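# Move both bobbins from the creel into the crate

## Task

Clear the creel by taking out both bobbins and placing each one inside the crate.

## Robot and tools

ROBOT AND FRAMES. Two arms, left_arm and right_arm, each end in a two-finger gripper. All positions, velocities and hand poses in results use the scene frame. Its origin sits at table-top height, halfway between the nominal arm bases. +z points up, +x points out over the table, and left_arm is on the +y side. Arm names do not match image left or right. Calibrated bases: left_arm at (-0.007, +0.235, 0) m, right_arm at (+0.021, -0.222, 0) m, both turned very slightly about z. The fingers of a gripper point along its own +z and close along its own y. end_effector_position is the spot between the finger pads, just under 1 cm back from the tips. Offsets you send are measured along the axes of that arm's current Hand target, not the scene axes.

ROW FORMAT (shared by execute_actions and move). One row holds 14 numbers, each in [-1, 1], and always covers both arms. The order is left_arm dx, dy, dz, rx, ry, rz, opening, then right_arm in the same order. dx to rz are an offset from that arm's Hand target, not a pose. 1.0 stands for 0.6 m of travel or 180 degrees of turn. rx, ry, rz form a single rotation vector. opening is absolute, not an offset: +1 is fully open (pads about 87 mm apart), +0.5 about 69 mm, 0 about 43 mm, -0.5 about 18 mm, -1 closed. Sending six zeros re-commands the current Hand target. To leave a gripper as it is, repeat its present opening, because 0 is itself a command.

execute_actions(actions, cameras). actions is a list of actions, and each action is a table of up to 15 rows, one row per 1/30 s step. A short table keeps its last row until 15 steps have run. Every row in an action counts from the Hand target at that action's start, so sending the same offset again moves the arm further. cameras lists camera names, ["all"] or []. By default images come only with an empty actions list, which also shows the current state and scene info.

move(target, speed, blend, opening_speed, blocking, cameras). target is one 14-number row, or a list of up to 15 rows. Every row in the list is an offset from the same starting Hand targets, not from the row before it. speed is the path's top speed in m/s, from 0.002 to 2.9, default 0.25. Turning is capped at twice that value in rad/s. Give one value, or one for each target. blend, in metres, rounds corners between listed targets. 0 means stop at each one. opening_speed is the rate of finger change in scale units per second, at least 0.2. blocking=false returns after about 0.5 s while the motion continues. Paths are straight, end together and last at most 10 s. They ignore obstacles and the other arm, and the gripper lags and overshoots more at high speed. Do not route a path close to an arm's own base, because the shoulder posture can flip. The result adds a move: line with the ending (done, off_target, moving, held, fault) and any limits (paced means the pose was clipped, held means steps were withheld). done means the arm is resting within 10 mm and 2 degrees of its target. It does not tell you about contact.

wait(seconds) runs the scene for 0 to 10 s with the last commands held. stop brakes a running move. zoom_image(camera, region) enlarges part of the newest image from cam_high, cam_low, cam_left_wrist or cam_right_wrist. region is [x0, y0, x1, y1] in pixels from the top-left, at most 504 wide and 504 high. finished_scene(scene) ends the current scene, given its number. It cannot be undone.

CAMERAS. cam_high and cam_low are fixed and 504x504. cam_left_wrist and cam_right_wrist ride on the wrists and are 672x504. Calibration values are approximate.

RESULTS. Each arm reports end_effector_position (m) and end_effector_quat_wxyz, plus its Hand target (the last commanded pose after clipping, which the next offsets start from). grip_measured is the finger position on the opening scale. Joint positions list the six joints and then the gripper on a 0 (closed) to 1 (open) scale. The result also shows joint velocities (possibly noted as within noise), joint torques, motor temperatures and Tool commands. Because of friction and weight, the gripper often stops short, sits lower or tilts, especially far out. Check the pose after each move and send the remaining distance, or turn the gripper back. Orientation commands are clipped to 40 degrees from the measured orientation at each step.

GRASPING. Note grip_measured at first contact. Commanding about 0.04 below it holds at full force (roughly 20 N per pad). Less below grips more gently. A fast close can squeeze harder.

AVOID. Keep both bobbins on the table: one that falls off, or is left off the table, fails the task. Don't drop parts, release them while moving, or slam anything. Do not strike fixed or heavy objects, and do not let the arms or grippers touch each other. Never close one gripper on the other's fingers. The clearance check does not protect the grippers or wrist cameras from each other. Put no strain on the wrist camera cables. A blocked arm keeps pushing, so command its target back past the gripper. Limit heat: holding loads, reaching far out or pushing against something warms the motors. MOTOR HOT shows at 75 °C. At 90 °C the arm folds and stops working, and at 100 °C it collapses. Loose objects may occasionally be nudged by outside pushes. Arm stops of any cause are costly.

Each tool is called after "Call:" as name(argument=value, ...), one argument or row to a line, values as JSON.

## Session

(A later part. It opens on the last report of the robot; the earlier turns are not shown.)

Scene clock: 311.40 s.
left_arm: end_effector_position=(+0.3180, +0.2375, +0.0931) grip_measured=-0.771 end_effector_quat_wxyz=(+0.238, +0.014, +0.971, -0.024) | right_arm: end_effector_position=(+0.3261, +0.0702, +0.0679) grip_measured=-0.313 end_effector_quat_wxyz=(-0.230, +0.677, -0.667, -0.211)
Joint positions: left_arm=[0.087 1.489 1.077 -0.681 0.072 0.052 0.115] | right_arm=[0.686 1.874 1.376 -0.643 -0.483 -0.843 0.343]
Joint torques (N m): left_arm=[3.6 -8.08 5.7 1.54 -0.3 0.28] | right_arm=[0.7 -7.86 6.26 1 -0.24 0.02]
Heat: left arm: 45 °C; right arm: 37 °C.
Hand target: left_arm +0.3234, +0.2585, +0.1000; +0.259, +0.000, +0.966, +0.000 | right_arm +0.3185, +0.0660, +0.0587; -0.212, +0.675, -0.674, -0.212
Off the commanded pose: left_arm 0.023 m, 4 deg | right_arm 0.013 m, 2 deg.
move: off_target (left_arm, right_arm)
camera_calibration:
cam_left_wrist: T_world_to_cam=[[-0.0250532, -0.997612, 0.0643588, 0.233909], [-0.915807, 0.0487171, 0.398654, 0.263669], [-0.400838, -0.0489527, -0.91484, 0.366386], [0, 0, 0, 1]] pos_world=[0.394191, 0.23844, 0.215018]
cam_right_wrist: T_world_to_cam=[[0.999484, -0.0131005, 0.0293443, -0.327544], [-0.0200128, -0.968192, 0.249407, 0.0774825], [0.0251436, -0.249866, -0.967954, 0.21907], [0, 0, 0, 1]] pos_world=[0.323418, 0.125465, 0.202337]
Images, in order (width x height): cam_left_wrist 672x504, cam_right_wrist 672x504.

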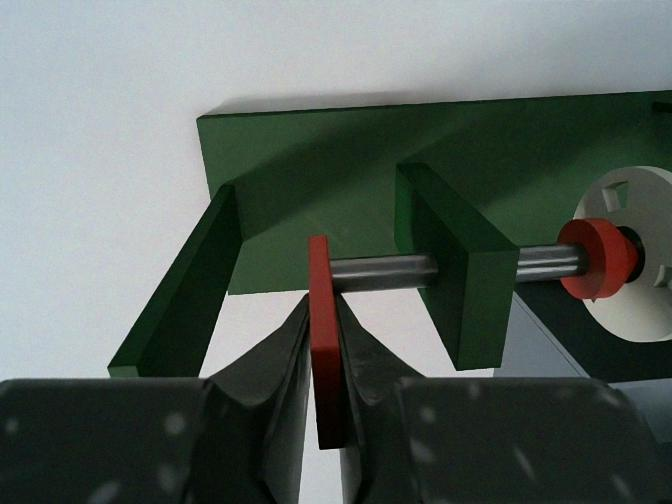

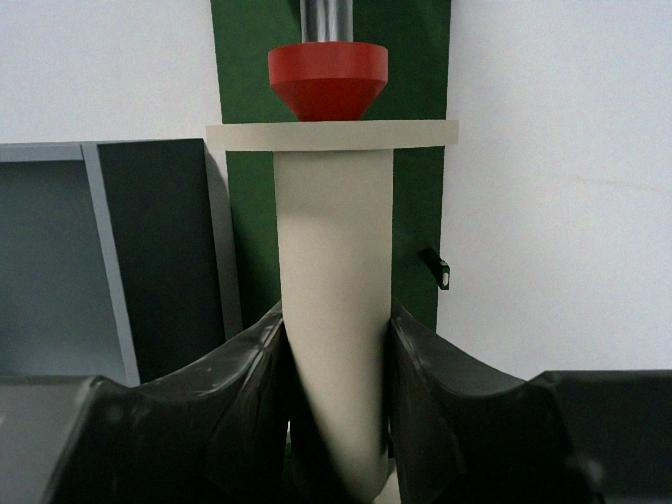

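Call:
move(
  target=[0,0.025,0,0,0,0,-0.98, 0,0.0,0,0,0,0,-0.36],
  speed=0.03,
  cameras=["cam_left_wrist","cam_right_wrist"],
)

Scene clock: 315.37 s.
left_arm: end_effector_position=(+0.3179, +0.2473, +0.0934) grip_measured=-0.755 end_effector_quat_wxyz=(+0.240, +0.020, +0.970, -0.030) | right_arm: end_effector_position=(+0.3261, +0.0702, +0.0679) grip_measured=-0.313 end_effector_quat_wxyz=(-0.230, +0.677, -0.667, -0.211)
Joint positions: left_arm=[0.13 1.489 1.077 -0.681 0.106 0.098 0.123] | right_arm=[0.686 1.874 1.376 -0.643 -0.483 -0.843 0.343]
Joint torques (N m): left_arm=[4.55 -7.54 6.19 1.5 -0.34 0.3] | right_arm=[0.69 -7.84 6.23 0.99 -0.24 0.02]
Heat: left arm: 45 °C; right arm: 37 °C.
Hand target: left_arm +0.3234, +0.2735, +0.1001; +0.259, +0.000, +0.966, +0.000 | right_arm +0.3185, +0.0660, +0.0587; -0.212, +0.675, -0.674, -0.212
Off the commanded pose: left_arm 0.028 m, 5 deg | right_arm 0.013 m, 2 deg.
move: off_target (left_arm, right_arm)
camera_calibration:
cam_left_wrist: T_world_to_cam=[[-0.0386396, -0.996577, 0.0730883, 0.24691], [-0.916863, 0.0644422, 0.393967, 0.259849], [-0.397329, -0.0517892, -0.916214, 0.366761], [0, 0, 0, 1]] pos_world=[0.393511, 0.248314, 0.215614]
cam_right_wrist: T_world_to_cam=[[0.999484, -0.0131005, 0.0293443, -0.327544], [-0.0200128, -0.968192, 0.249407, 0.0774825], [0.0251436, -0.249866, -0.967954, 0.21907], [0, 0, 0, 1]] pos_world=[0.323418, 0.125465, 0.202337]
Images, in order (width x height): cam_left_wrist 672x504, cam_right_wrist 672x504.

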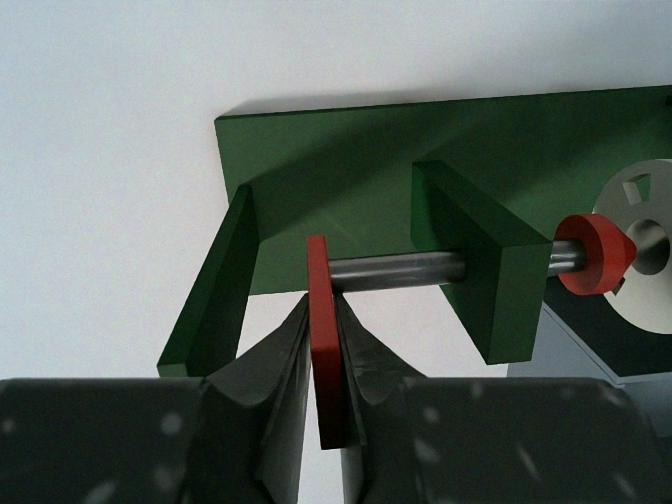

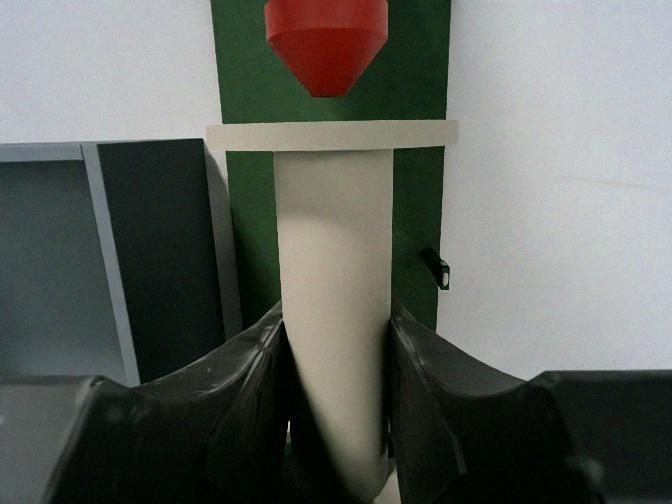

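Call:
move(
  target=[0,0.022,0,0,0,0,-0.98, 0,0.0,0,0,0,0,-0.38],
  speed=0.03,
  cameras=["all"],
)

Scene clock: 319.37 s.
left_arm: end_effector_position=(+0.3175, +0.2527, +0.0937) grip_measured=-0.727 end_effector_quat_wxyz=(+0.242, +0.025, +0.969, -0.039) | right_arm: end_effector_position=(+0.3261, +0.0702, +0.0679) grip_measured=-0.313 end_effector_quat_wxyz=(-0.230, +0.677, -0.667, -0.211)
Joint positions: left_arm=[0.162 1.489 1.077 -0.683 0.141 0.131 0.136] | right_arm=[0.686 1.874 1.376 -0.643 -0.483 -0.843 0.343]
Joint torques (N m): left_arm=[5.78 -6.93 6.83 1.46 -0.47 0.33] | right_arm=[0.72 -7.77 6.24 0.99 -0.24 0.04]
Heat: left arm: 45 °C; right arm: 37 °C.
Hand target: left_arm +0.3234, +0.2867, +0.1001; +0.259, +0.000, +0.966, +0.000 | right_arm +0.3185, +0.0660, +0.0587; -0.212, +0.675, -0.674, -0.212
Off the commanded pose: left_arm 0.035 m, 6 deg | right_arm 0.013 m, 2 deg.
move: off_target (left_arm, right_arm)
camera_calibration:
cam_left_wrist: T_world_to_cam=[[-0.0528732, -0.994638, 0.0888832, 0.254844], [-0.917458, 0.0835292, 0.388964, 0.254816], [-0.394302, -0.0609808, -0.916955, 0.368685], [0, 0, 0, 1]] pos_world=[0.392631, 0.254676, 0.216302]
cam_right_wrist: T_world_to_cam=[[0.999484, -0.0131005, 0.0293443, -0.327544], [-0.0200128, -0.968192, 0.249407, 0.0774825], [0.0251436, -0.249866, -0.967954, 0.21907], [0, 0, 0, 1]] pos_world=[0.323418, 0.125465, 0.202337]

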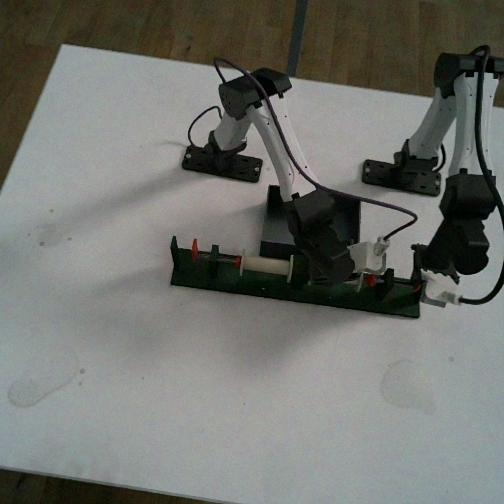

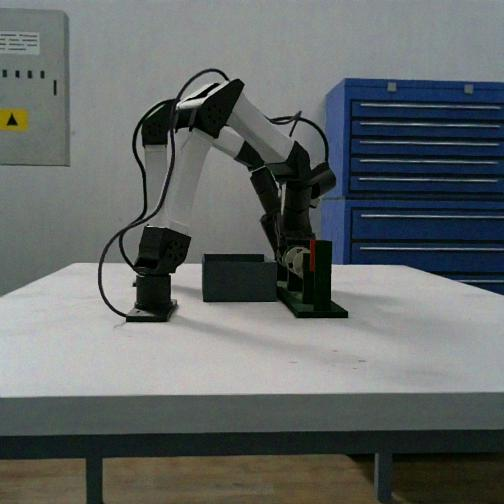

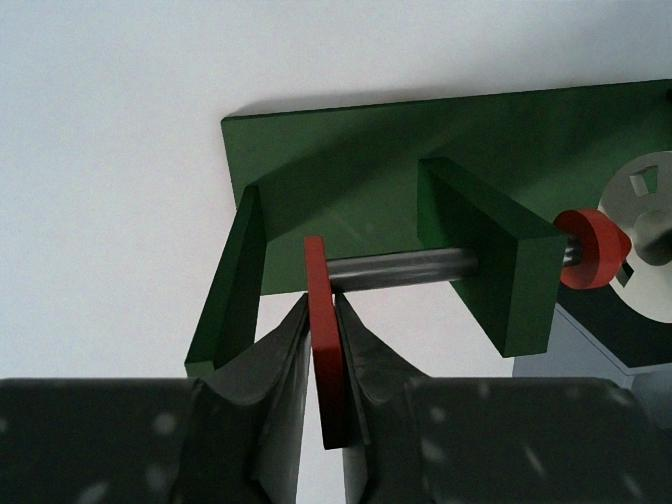

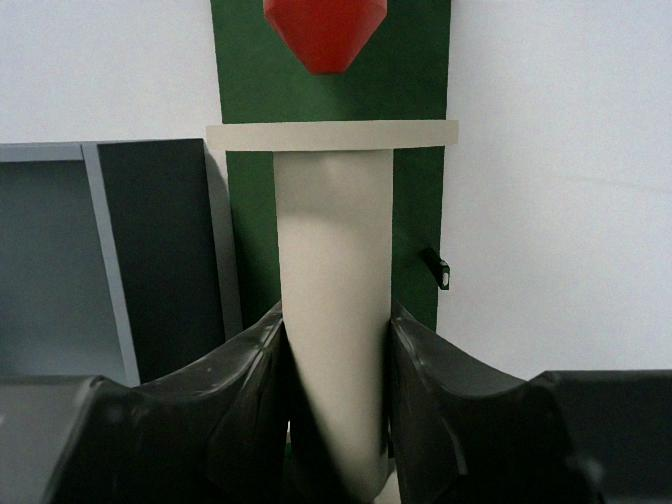

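Call:
move(
  target=[0,0,0,0,0,0,-0.98, -0.023,-0.0067,0.008,0,0,0,-0.38],
  speed=0.04,
  cameras=["cam_left_wrist","cam_right_wrist"],
)

Scene clock: 324.87 s.
left_arm: end_effector_position=(+0.3175, +0.2527, +0.0937) grip_measured=-0.727 end_effector_quat_wxyz=(+0.242, +0.025, +0.969, -0.039) | right_arm: end_effector_position=(+0.3247, +0.0773, +0.0681) grip_measured=-0.313 end_effector_quat_wxyz=(-0.227, +0.675, -0.670, -0.209)
Joint positions: left_arm=[0.162 1.489 1.077 -0.683 0.141 0.131 0.136] | right_arm=[0.706 1.888 1.397 -0.647 -0.47 -0.82 0.343]
Joint torques (N m): left_arm=[5.81 -6.94 6.82 1.45 -0.49 0.33] | right_arm=[1.01 -6.17 10.06 0.93 -0.27 0.04]
Heat: left arm: 45 °C; right arm: 37 °C.
Hand target: left_arm +0.3234, +0.2866, +0.1001; +0.259, +0.000, +0.966, +0.000 | right_arm +0.3225, +0.0800, +0.0626; -0.212, +0.675, -0.674, -0.212
Off the commanded pose: left_arm 0.035 m, 6 deg | right_arm 0.006 m, 2 deg.
move: off_target (left_arm)
camera_calibration:
cam_left_wrist: T_world_to_cam=[[-0.0533388, -0.994596, 0.0890752, 0.254874], [-0.917429, 0.0840322, 0.388925, 0.254694], [-0.394308, -0.0609754, -0.916953, 0.368679], [0, 0, 0, 1]] pos_world=[0.392631, 0.254575, 0.216302]
cam_right_wrist: T_world_to_cam=[[0.999515, -0.0178717, 0.0255, -0.325532], [-0.0238235, -0.966216, 0.256629, 0.0848781], [0.0200521, -0.257112, -0.966173, 0.223167], [0, 0, 0, 1]] pos_world=[0.322921, 0.133572, 0.202137]
Images, in order (width x height): cam_left_wrist 672x504, cam_right_wrist 672x504.

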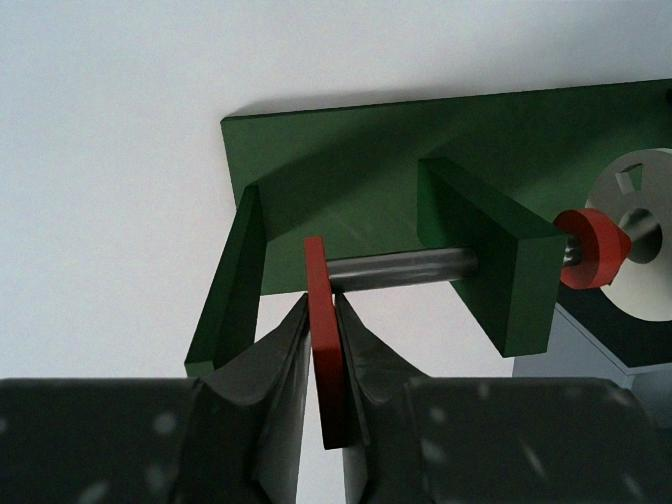

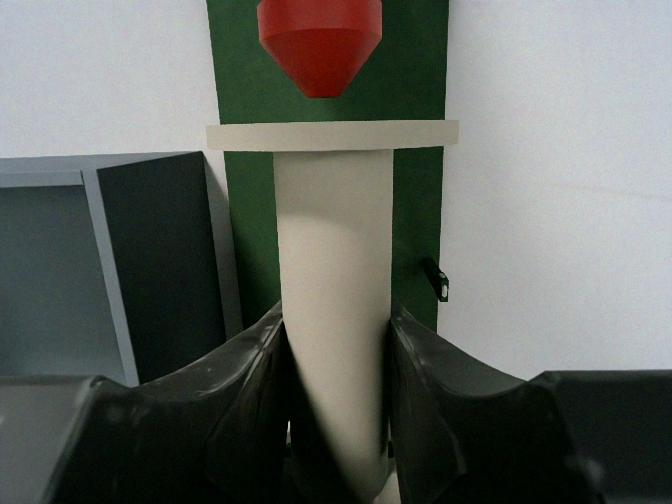

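Call:
move(
  target=[0,0.02,0,0,0,0,-0.99, -0.0115,0.0,0.0013,0,0,0,-0.38],
  speed=0.04,
  cameras=["cam_left_wrist","cam_right_wrist"],
)

Scene clock: 329.87 s.
left_arm: end_effector_position=(+0.3168, +0.2512, +0.0938) grip_measured=-0.676 end_effector_quat_wxyz=(+0.243, +0.034, +0.968, -0.057) | right_arm: end_effector_position=(+0.3230, +0.0823, +0.0679) grip_measured=-0.313 end_effector_quat_wxyz=(-0.221, +0.675, -0.671, -0.210)
Joint positions: left_arm=[0.179 1.49 1.077 -0.687 0.188 0.157 0.162] | right_arm=[0.719 1.902 1.417 -0.659 -0.465 -0.807 0.343]
Joint torques (N m): left_arm=[7.69 -6.6 7.47 1.4 -0.76 0.4] | right_arm=[0.99 -6.65 10.7 0.92 -0.27 0.05]
Heat: left arm: 45 °C; right arm: 38 °C.
Hand target: left_arm +0.3234, +0.2986, +0.1002; +0.259, +0.000, +0.966, +0.000 | right_arm +0.3225, +0.0860, +0.0659; -0.212, +0.675, -0.674, -0.212
Off the commanded pose: left_arm 0.048 m, 8 deg | right_arm 0.004 m, 1 deg.
move: off_target (left_arm)
camera_calibration:
cam_left_wrist: T_world_to_cam=[[-0.0794474, -0.989761, 0.118577, 0.257649], [-0.915623, 0.119486, 0.383872, 0.245159], [-0.39411, -0.0780744, -0.915741, 0.372526], [0, 0, 0, 1]] pos_world=[0.391759, 0.254803, 0.216477]
cam_right_wrist: T_world_to_cam=[[0.999713, -0.0172877, 0.0165848, -0.323166], [-0.0210447, -0.964527, 0.263145, 0.0882783], [0.0114473, -0.263418, -0.964614, 0.227458], [0, 0, 0, 1]] pos_world=[0.322327, 0.139477, 0.201539]
Images, in order (width x height): cam_left_wrist 672x504, cam_right_wrist 672x504.

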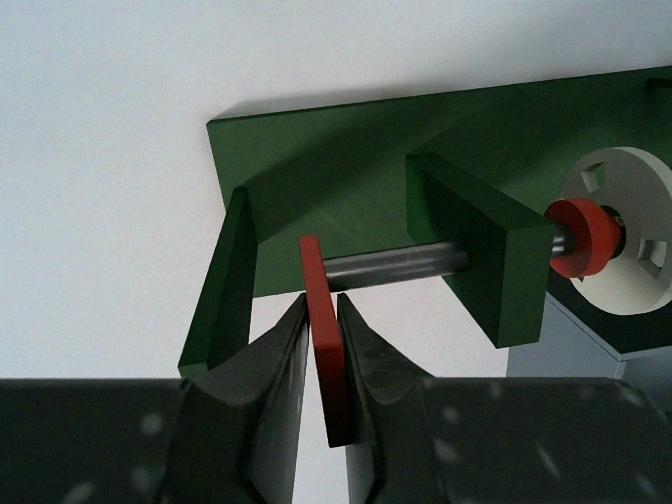

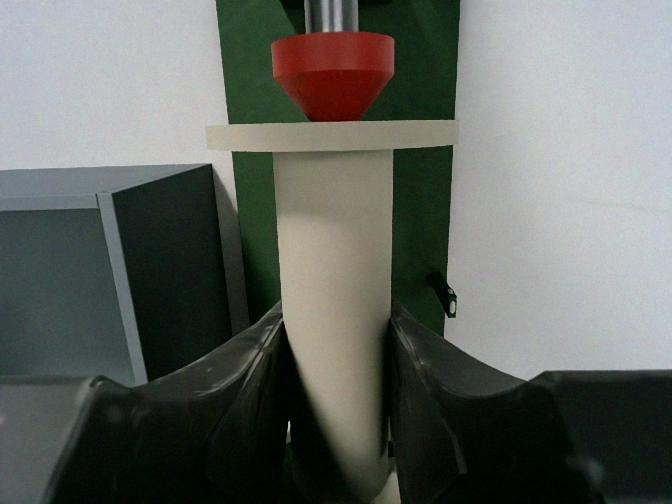

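Call:
move(
  target=[0,-0.02,0,0,0,0,-0.99, 0,0.0,0,0,0,0,-0.38],
  speed=0.04,
  cameras=["cam_left_wrist","cam_right_wrist"],
)

Scene clock: 371.07 s.
left_arm: end_effector_position=(+0.3167, +0.2510, +0.0937) grip_measured=-0.676 end_effector_quat_wxyz=(+0.242, +0.033, +0.968, -0.057) | right_arm: end_effector_position=(+0.3230, +0.0823, +0.0679) grip_measured=-0.313 end_effector_quat_wxyz=(-0.221, +0.675, -0.671, -0.210)
Joint positions: left_arm=[0.178 1.49 1.077 -0.687 0.187 0.154 0.162] | right_arm=[0.719 1.902 1.417 -0.659 -0.465 -0.807 0.343]
Joint torques (N m): left_arm=[4.31 -7.2 6.9 1.48 -0.92 0.11] | right_arm=[0.92 -6.65 10.66 0.92 -0.28 0.05]
Motor temperatures (°C): left_arm=[29 37 47 30 24 27 24] | right_arm=[22 33 44 28 22 25 26]
Heat: left arm: 47 °C; right arm: 44 °C.
Hand target: left_arm +0.3235, +0.2866, +0.1002; +0.259, +0.000, +0.966, +0.000 | right_arm +0.3225, +0.0860, +0.0659; -0.212, +0.675, -0.674, -0.212
Off the commanded pose: left_arm 0.037 m, 8 deg | right_arm 0.004 m, 1 deg.
move: off_target (left_arm)
camera_calibration:
cam_left_wrist: T_world_to_cam=[[-0.077792, -0.989835, 0.119057, 0.256929], [-0.915519, 0.118201, 0.384516, 0.245343], [-0.39468, -0.0790864, -0.915408, 0.372842], [0, 0, 0, 1]] pos_world=[0.391757, 0.254804, 0.216375]
cam_right_wrist: T_world_to_cam=[[0.999713, -0.0172877, 0.0165848, -0.323166], [-0.0210447, -0.964527, 0.263145, 0.0882783], [0.0114473, -0.263418, -0.964614, 0.227458], [0, 0, 0, 1]] pos_world=[0.322327, 0.139477, 0.201539]
Images, in order (width x height): cam_left_wrist 672x504, cam_right_wrist 672x504.

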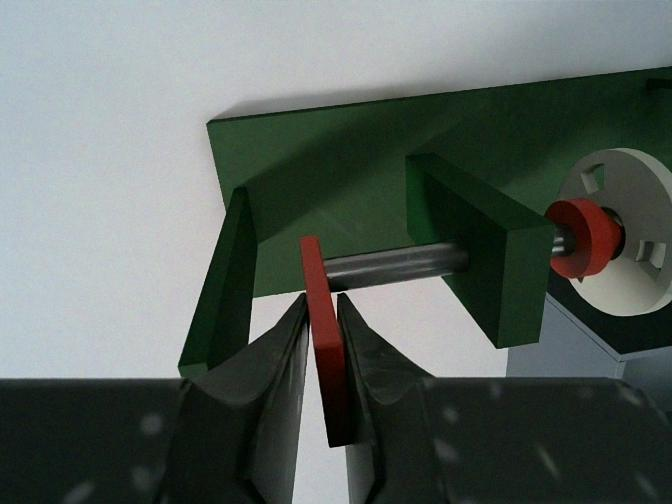

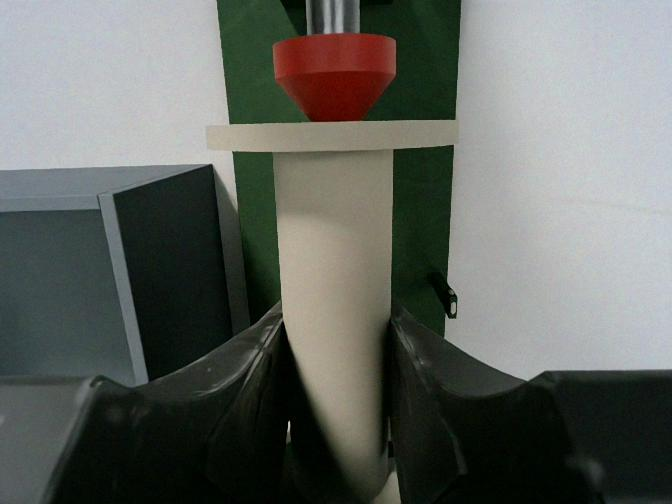

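Call:
move(
  target=[0,-0.092,0,0,0,0,-0.99, 0.0205,0.0,-0.0143,0,0,0,-0.38],
  speed=0.04,
  cameras=["cam_left_wrist","cam_right_wrist"],
)

Scene clock: 377.90 s.
left_arm: end_effector_position=(+0.3181, +0.2322, +0.0930) grip_measured=-0.785 end_effector_quat_wxyz=(+0.237, +0.004, +0.971, -0.004) | right_arm: end_effector_position=(+0.3237, +0.0714, +0.0671) grip_measured=-0.313 end_effector_quat_wxyz=(-0.212, +0.677, -0.672, -0.210)
Joint positions: left_arm=[0.042 1.489 1.077 -0.68 0.006 0.001 0.107] | right_arm=[0.696 1.898 1.417 -0.694 -0.472 -0.837 0.343]
Joint torques (N m): left_arm=[-0.98 -8.28 5.44 1.57 -0.11 -0.02] | right_arm=[0.27 -8.83 6.95 1.12 -0.33 0.02]
Heat: left arm: 47 °C; right arm: 44 °C.
Hand target: left_arm +0.3234, +0.2314, +0.1001; +0.259, +0.000, +0.966, +0.000 | right_arm +0.3225, +0.0710, +0.0658; -0.212, +0.675, -0.674, -0.212
Off the commanded pose: left_arm 0.009 m, 3 deg | right_arm 0.002 m, 0 deg.
move: off_target (left_arm)
camera_calibration:
cam_left_wrist: T_world_to_cam=[[0.00467319, -0.999548, 0.0296909, 0.222893], [-0.916079, 0.00762627, 0.400925, 0.273451], [-0.40097, -0.0290728, -0.91563, 0.361614], [0, 0, 0, 1]] pos_world=[0.394457, 0.23122, 0.214854]
cam_right_wrist: T_world_to_cam=[[0.999911, -0.012436, 0.00476412, -0.323637], [-0.0132692, -0.960743, 0.277121, 0.0742592], [0.00113083, -0.27716, -0.960823, 0.227907], [0, 0, 0, 1]] pos_world=[0.324336, 0.130486, 0.199941]
Images, in order (width x height): cam_left_wrist 672x504, cam_right_wrist 672x504.

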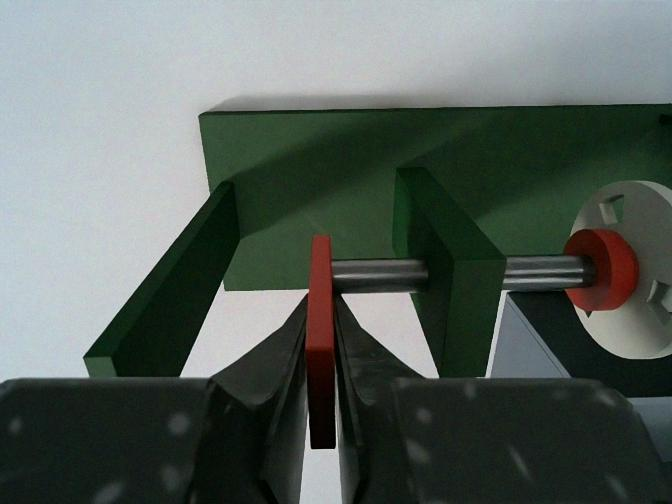

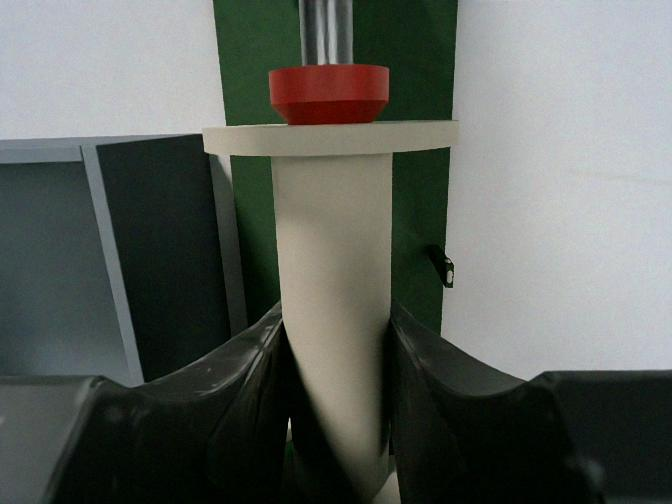

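Call:
move(
  target=[
    [0,0,0,0,0,0,-0.2, 0,0,0,0,0,0,-0.38],
    [-0.075,0,-0.13,0,0,0,-0.2, 0,0,0,0,0,0,-0.38],
    [-0.0928,-0.0367,-0.1388,-0.1555,0.1045,-0.4784,-0.2, 0,0,0,0,0,0,-0.38],
  ],
  speed=0.15,
  cameras=["all"],
)

Scene clock: 422.00 s.
left_arm: end_effector_position=(+0.3346, +0.2080, +0.1957) grip_measured=-0.200 end_effector_quat_wxyz=(-0.067, +0.696, -0.715, -0.006) | right_arm: end_effector_position=(+0.3236, +0.0713, +0.0671) grip_measured=-0.313 end_effector_quat_wxyz=(-0.212, +0.677, -0.672, -0.210)
Joint positions: left_arm=[0.037 1.801 1.872 -1.554 -0.103 -1.55 0.4] | right_arm=[0.696 1.898 1.417 -0.695 -0.472 -0.837 0.343]
Joint torques (N m): left_arm=[0.4 -9.8 4.33 0.33 -0.04 -0.06] | right_arm=[0.29 -8.76 6.93 1.12 -0.32 0.02]
Heat: left arm: 46 °C; right arm: 40 °C.
Hand target: left_arm +0.3298, +0.2094, +0.2000; -0.037, +0.706, -0.706, -0.037 | right_arm +0.3225, +0.0710, +0.0658; -0.212, +0.675, -0.674, -0.212
Off the commanded pose: left_arm 0.007 m, 5 deg | right_arm 0.002 m, 0 deg.
joint sent to its limit (left arm) — joint 4 (wrist pitch), lower limit. The joint targets are off in orientation, not in position.
move: off_target (left_arm)
camera_calibration:
cam_left_wrist: T_world_to_cam=[[0.994716, -0.00892756, 0.102281, -0.356016], [-0.0788727, -0.704209, 0.705598, 0.0558842], [0.0657277, -0.709937, -0.701192, 0.405022], [0, 0, 0, 1]] pos_world=[0.331921, 0.323715, 0.280979]
cam_right_wrist: T_world_to_cam=[[0.999915, -0.0121462, 0.00468237, -0.323559], [-0.0129684, -0.960687, 0.277331, 0.0741389], [0.00112977, -0.277368, -0.960763, 0.227826], [0, 0, 0, 1]] pos_world=[0.324236, 0.130486, 0.199841]

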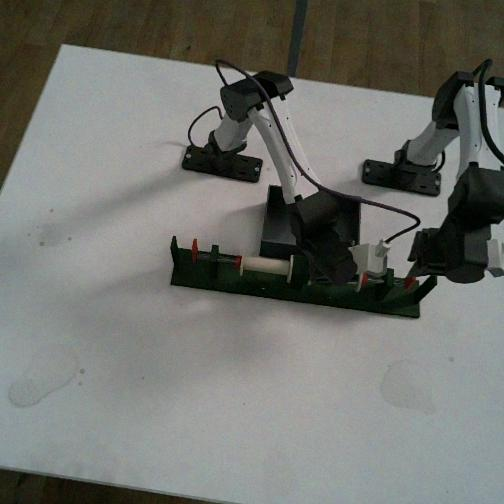

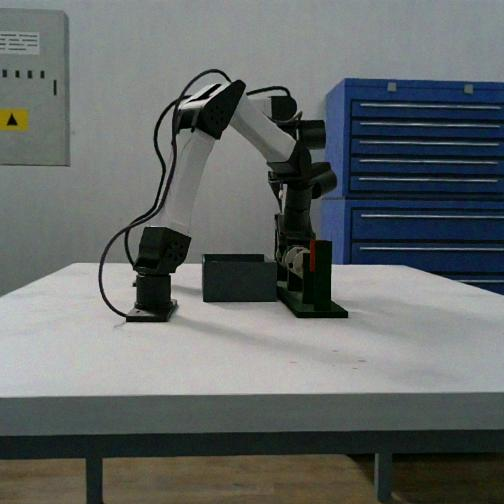

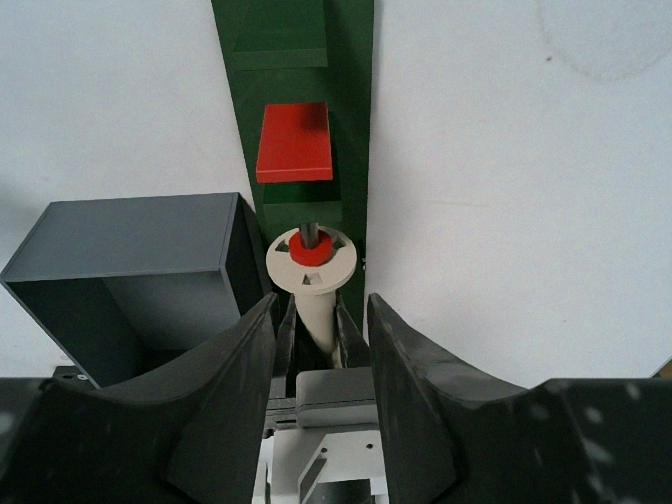

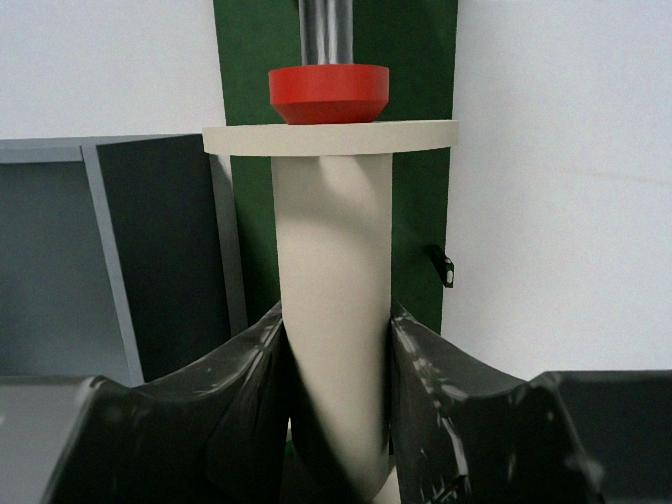

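Call:
zoom_image(
  camera="cam_left_wrist",
  region=[200, 60, 420, 340],
)

Call:
zoom_image(
  camera="cam_low",
  region=[240, 160, 360, 330],
)

Call:
zoom_image(
  camera="cam_high",
  region=[290, 200, 450, 340],
)

Scaled by 1.800.

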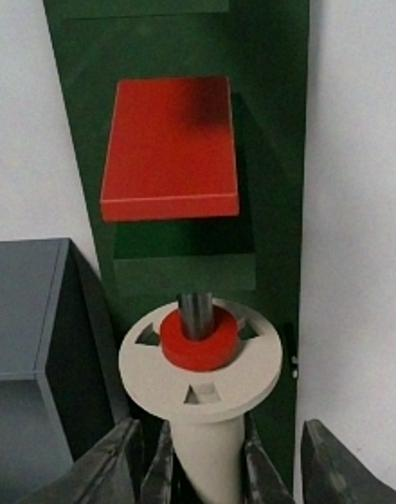

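Scaled by 2.965.

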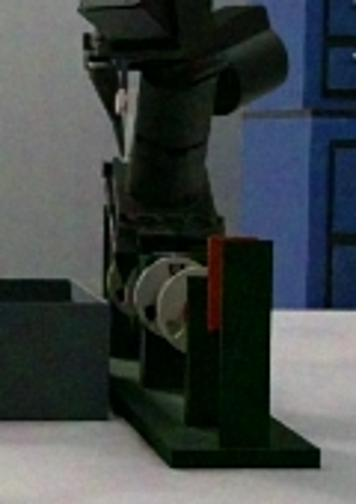

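Scaled by 3.150.

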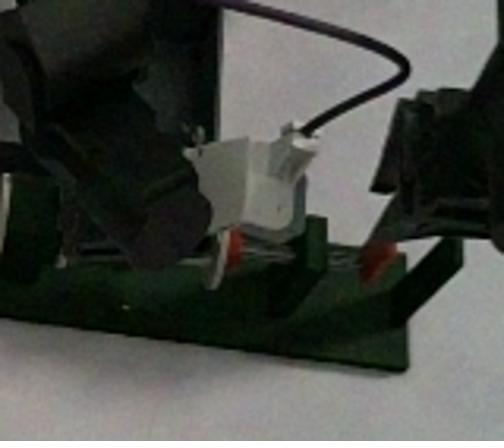

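Call:
move(
  target=[0.0095,0.0083,0.0912,0,0,0,-0.95, 0,0,0,0,0,0,-0.38],
  speed=0.1,
  cameras=["all"],
)

Call:
zoom_image(
  camera="cam_high",
  region=[330, 220, 450, 325],
)

Call:
zoom_image(
  camera="cam_low",
  region=[240, 160, 360, 330],
)

Scene clock: 446.93 s.
left_arm: end_effector_position=(+0.3227, +0.2081, +0.1476) grip_measured=-0.949 end_effector_quat_wxyz=(-0.035, +0.699, -0.713, -0.037) | right_arm: end_effector_position=(+0.3236, +0.0713, +0.0671) grip_measured=-0.313 end_effector_quat_wxyz=(-0.212, +0.677, -0.672, -0.210)
Joint positions: left_arm=[0.037 1.801 1.68 -1.452 -0.103 -1.561 0.025] | right_arm=[0.696 1.898 1.417 -0.695 -0.472 -0.837 0.343]
Joint torques (N m): left_arm=[-0.06 -7.86 4.59 0.4 -0.15 -0.08] | right_arm=[0.27 -8.75 6.98 1.12 -0.33 0.02]
Motor temperatures (°C): left_arm=[25 38 44 28 24 27 23] | right_arm=[22 38 40 27 22 25 27]
Heat: left arm: 44 °C; right arm: 40 °C.
Hand target: left_arm +0.3249, +0.2094, +0.1450; -0.037, +0.706, -0.706, -0.037 | right_arm +0.3225, +0.0710, +0.0658; -0.212, +0.675, -0.674, -0.212
Off the commanded pose: left_arm 0.004 m, 1 deg | right_arm 0.002 m, 0 deg.
move: done
camera_calibration:
cam_left_wrist: T_world_to_cam=[[0.999899, 0.00238821, 0.014012, -0.330271], [-0.00825776, -0.704763, 0.709395, 0.0657002], [0.0115693, -0.709439, -0.704672, 0.390043], [0, 0, 0, 1]] pos_world=[0.326267, 0.323804, 0.232873]
cam_right_wrist: T_world_to_cam=[[0.999915, -0.0121462, 0.00468237, -0.323559], [-0.0129684, -0.960687, 0.277331, 0.0741389], [0.00112977, -0.277368, -0.960763, 0.227826], [0, 0, 0, 1]] pos_world=[0.324236, 0.130486, 0.199841]

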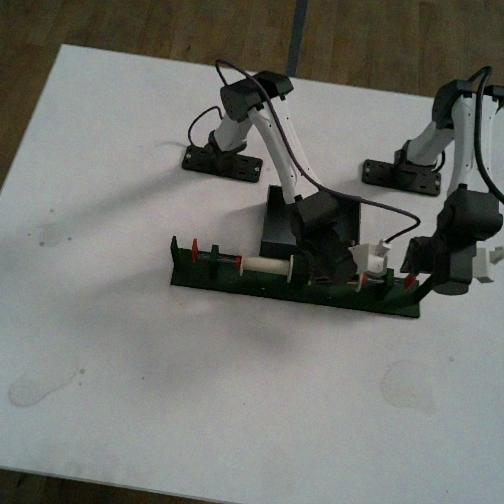

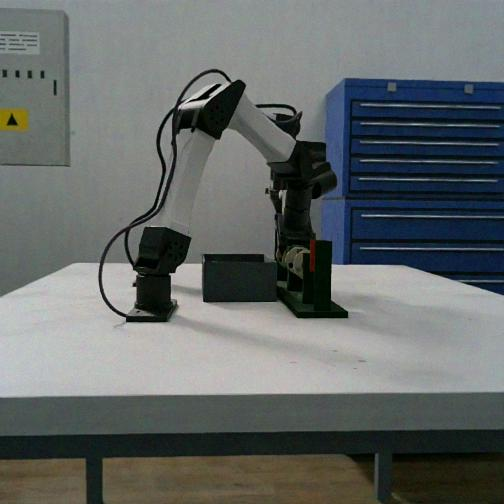

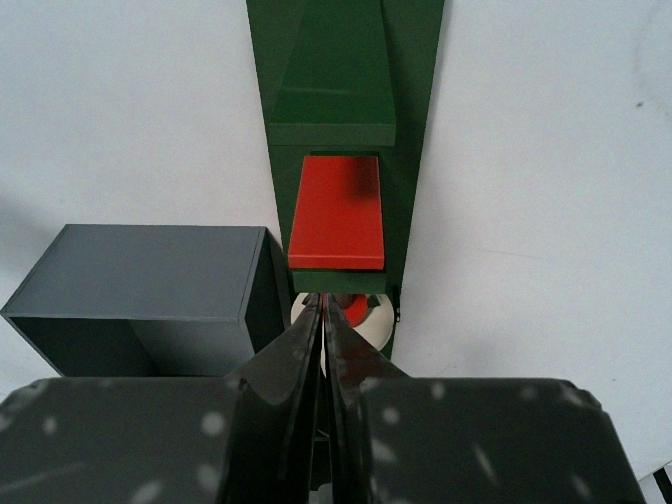

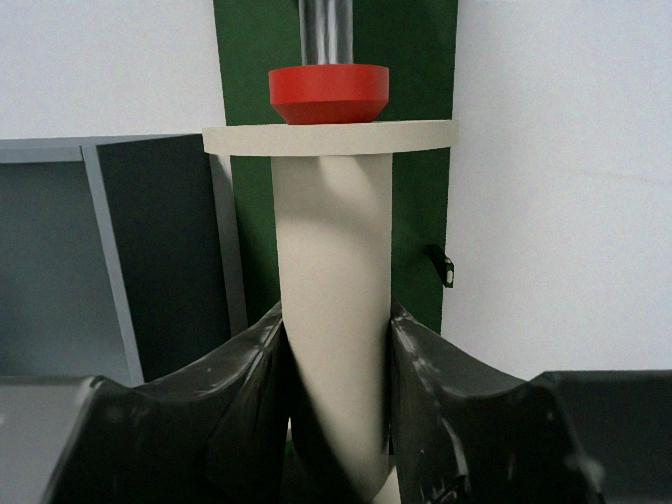

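Scaled by 4.200.

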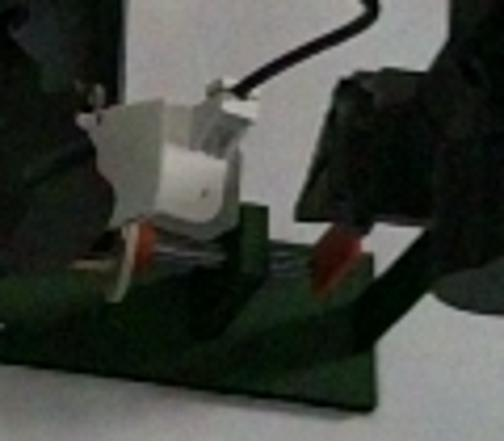

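Scaled by 2.965.

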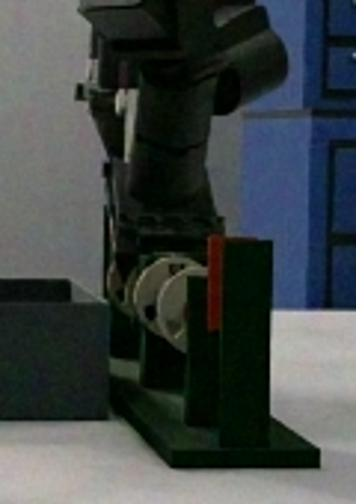

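Call:
move(
  target=[
    [-0.0035,-0.0083,0.0331,0,0,0,-0.95, 0,0,0,0,0,0,-0.38],
    [-0.007,-0.0083,0.0663,0,0,0,-0.95, 0,0,0,0,0,0,-0.38],
  ],
  speed=0.05,
  cameras=["all"],
)

Call:
zoom_image(
  camera="cam_high",
  region=[330, 220, 450, 325],
)

Scene clock: 461.00 s.
left_arm: end_effector_position=(+0.3278, +0.2053, +0.1227) grip_measured=-0.950 end_effector_quat_wxyz=(-0.029, +0.702, -0.712, -0.019) | right_arm: end_effector_position=(+0.3235, +0.0714, +0.0671) grip_measured=-0.313 end_effector_quat_wxyz=(-0.212, +0.677, -0.672, -0.210)
Joint positions: left_arm=[0.048 1.797 1.572 -1.331 -0.068 -1.556 0.025] | right_arm=[0.696 1.898 1.417 -0.695 -0.473 -0.837 0.343]
Joint torques (N m): left_arm=[1.24 -6.24 2.1 0.8 -0.51 0.11] | right_arm=[0.24 -8.8 6.91 1.14 -0.32 0.03]
Heat: left arm: 43 °C; right arm: 40 °C.
Hand target: left_arm +0.3298, +0.2178, +0.1058; -0.037, +0.706, -0.706, -0.037 | right_arm +0.3225, +0.0710, +0.0658; -0.212, +0.675, -0.674, -0.212
Off the commanded pose: left_arm 0.021 m, 2 deg | right_arm 0.002 m, 0 deg.
move: off_target (left_arm)
camera_calibration:
cam_left_wrist: T_world_to_cam=[[0.999496, 0.00823912, 0.0306693, -0.33805], [-0.016907, -0.679457, 0.73352, 0.0760786], [0.0268821, -0.733669, -0.678975, 0.367281], [0, 0, 0, 1]] pos_world=[0.329292, 0.32394, 0.203937]
cam_right_wrist: T_world_to_cam=[[0.999918, -0.0119847, 0.00452711, -0.323551], [-0.0127698, -0.960777, 0.277027, 0.0741189], [0.00102945, -0.277062, -0.960851, 0.227933], [0, 0, 0, 1]] pos_world=[0.324236, 0.130486, 0.199941]

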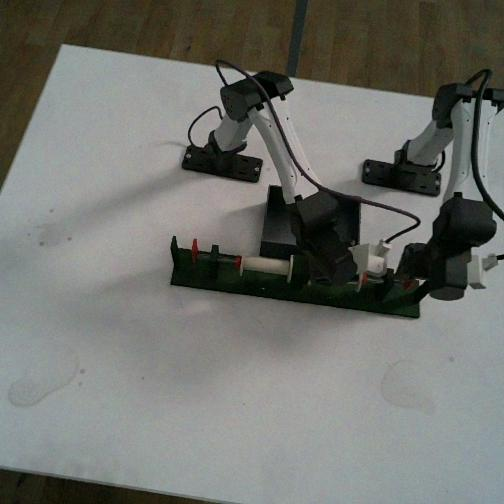

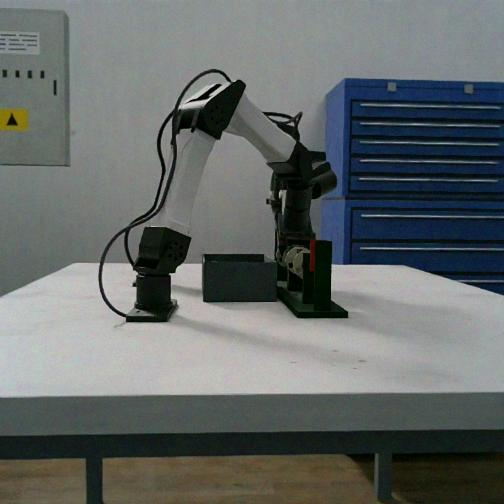

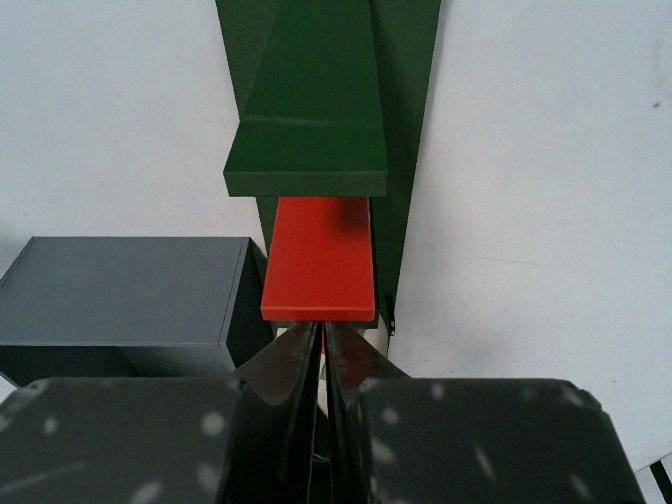

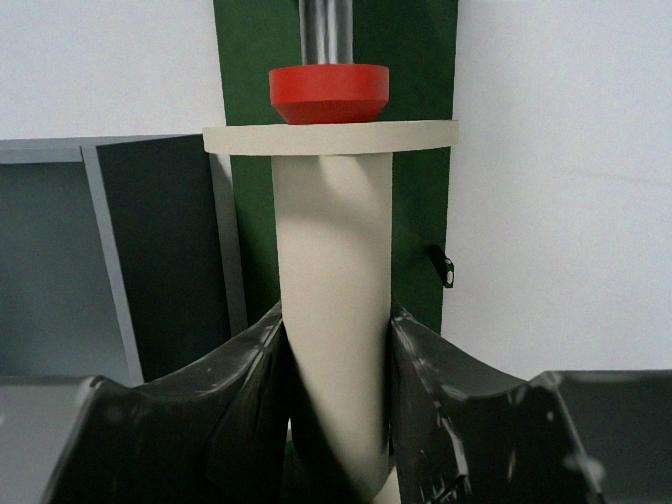

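Scaled by 4.200.

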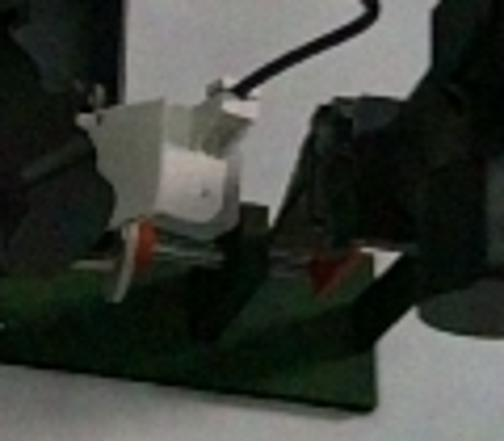

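Call:
move(
  target=[-0.0463,0,-0.0103,0,0,0,-0.95, 0,0,0,0,0,0,-0.38],
  speed=0.04,
  cameras=["all"],
)

Scene clock: 472.57 s.
left_arm: end_effector_position=(+0.3272, +0.2080, +0.1259) grip_measured=-0.950 end_effector_quat_wxyz=(+0.000, +0.697, -0.717, +0.012) | right_arm: end_effector_position=(+0.3237, +0.0716, +0.0672) grip_measured=-0.313 end_effector_quat_wxyz=(-0.213, +0.677, -0.672, -0.210)
Joint positions: left_arm=[0.101 1.797 1.572 -1.33 0.019 -1.491 0.025] | right_arm=[0.696 1.898 1.417 -0.694 -0.473 -0.837 0.343]
Joint torques (N m): left_arm=[3.59 -6.16 5.68 0.4 -1.34 0.25] | right_arm=[0.28 -8.75 6.98 1.12 -0.33 0.01]
Heat: left arm: 43 °C; right arm: 39 °C.
Hand target: left_arm +0.3299, +0.2448, +0.1148; -0.037, +0.706, -0.706, -0.037 | right_arm +0.3225, +0.0710, +0.0658; -0.212, +0.675, -0.674, -0.212
Off the commanded pose: left_arm 0.039 m, 7 deg | right_arm 0.002 m, 0 deg.
move: off_target (left_arm)
camera_calibration:
cam_left_wrist: T_world_to_cam=[[0.999477, -0.00255617, 0.032243, -0.335519], [-0.0270171, -0.614055, 0.788801, 0.05831], [0.0177827, -0.789259, -0.613803, 0.377776], [0, 0, 0, 1]] pos_world=[0.330201, 0.333111, 0.196703]
cam_right_wrist: T_world_to_cam=[[0.999917, -0.0117936, 0.00518762, -0.323806], [-0.0127676, -0.961034, 0.276135, 0.0743993], [0.00172886, -0.276178, -0.961105, 0.227765], [0, 0, 0, 1]] pos_world=[0.324336, 0.130585, 0.200041]

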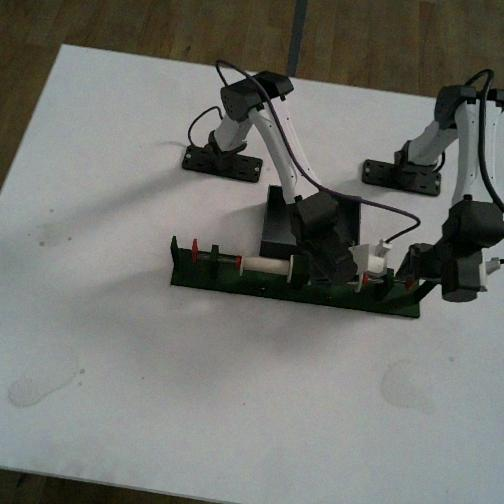

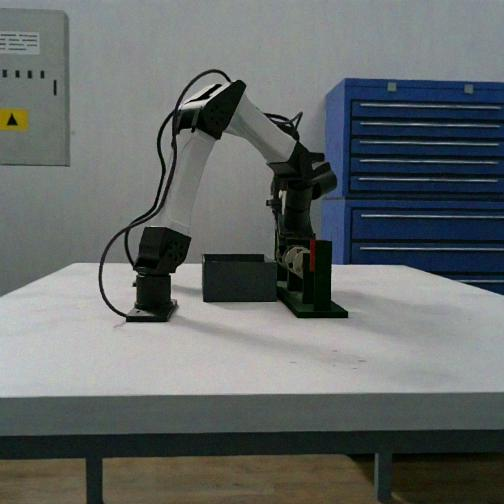

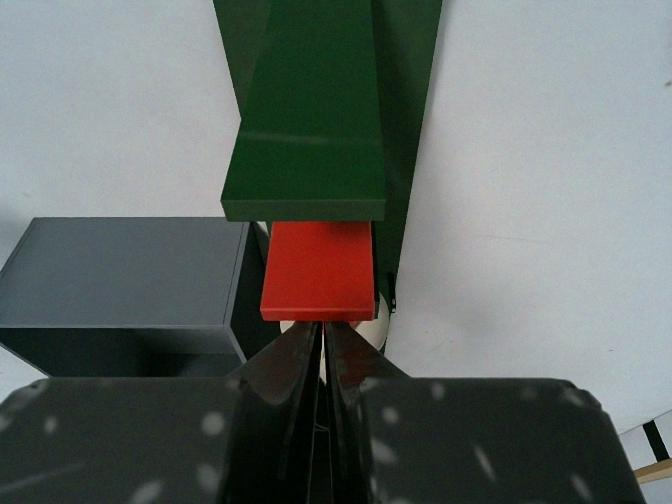

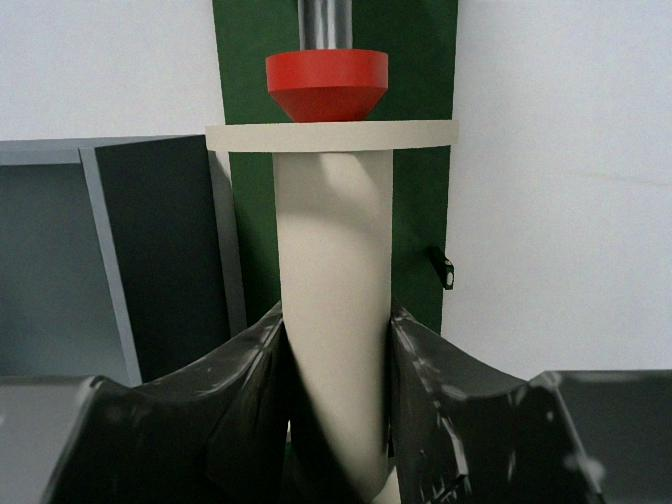

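Call:
move(
  target=[-0.03,0,0,0,-0.08,0,-0.95, 0,0,0,0,0,0,-0.38],
  speed=0.04,
  cameras=["cam_left_wrist","cam_right_wrist"],
)

Scene clock: 480.23 s.
left_arm: end_effector_position=(+0.3269, +0.2201, +0.1214) grip_measured=-0.950 end_effector_quat_wxyz=(-0.066, +0.690, -0.719, -0.057) | right_arm: end_effector_position=(+0.3239, +0.0717, +0.0672) grip_measured=-0.313 end_effector_quat_wxyz=(-0.213, +0.677, -0.672, -0.210)
Joint positions: left_arm=[0.034 1.797 1.575 -1.335 -0.175 -1.541 0.025] | right_arm=[0.696 1.898 1.417 -0.693 -0.473 -0.837 0.343]
Joint torques (N m): left_arm=[2.29 -6.8 5.89 0.3 -1.99 -0.02] | right_arm=[0.28 -8.79 6.99 1.12 -0.33 0.01]
Heat: left arm: 43 °C; right arm: 39 °C.
Hand target: left_arm +0.3299, +0.2627, +0.1168; -0.126, +0.696, -0.696, -0.125 | right_arm +0.3225, +0.0710, +0.0658; -0.212, +0.675, -0.674, -0.212
Off the commanded pose: left_arm 0.043 m, 11 deg | right_arm 0.002 m, 0 deg.
move: off_target (left_arm)
camera_calibration:
cam_left_wrist: T_world_to_cam=[[0.999363, -0.0214714, 0.0285124, -0.330451], [-0.0349165, -0.753799, 0.656176, 0.118753], [0.00740361, -0.656754, -0.754069, 0.375826], [0, 0, 0, 1]] pos_world=[0.331605, 0.329246, 0.214898]
cam_right_wrist: T_world_to_cam=[[0.999913, -0.0118209, 0.00581497, -0.323927], [-0.012966, -0.961155, 0.275705, 0.0745374], [0.00233001, -0.275757, -0.961225, 0.227634], [0, 0, 0, 1]] pos_world=[0.324335, 0.130585, 0.200141]
Images, in order (width x height): cam_left_wrist 672x504, cam_right_wrist 672x504.

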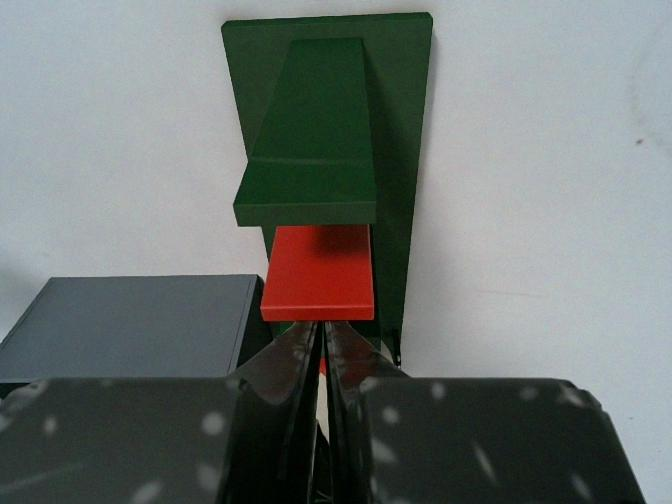

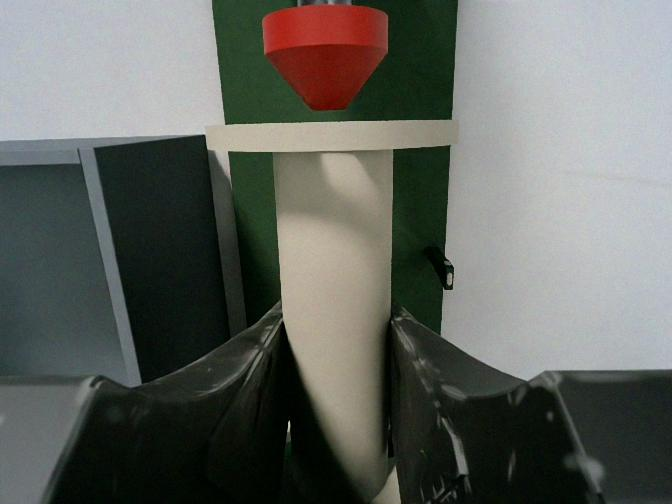

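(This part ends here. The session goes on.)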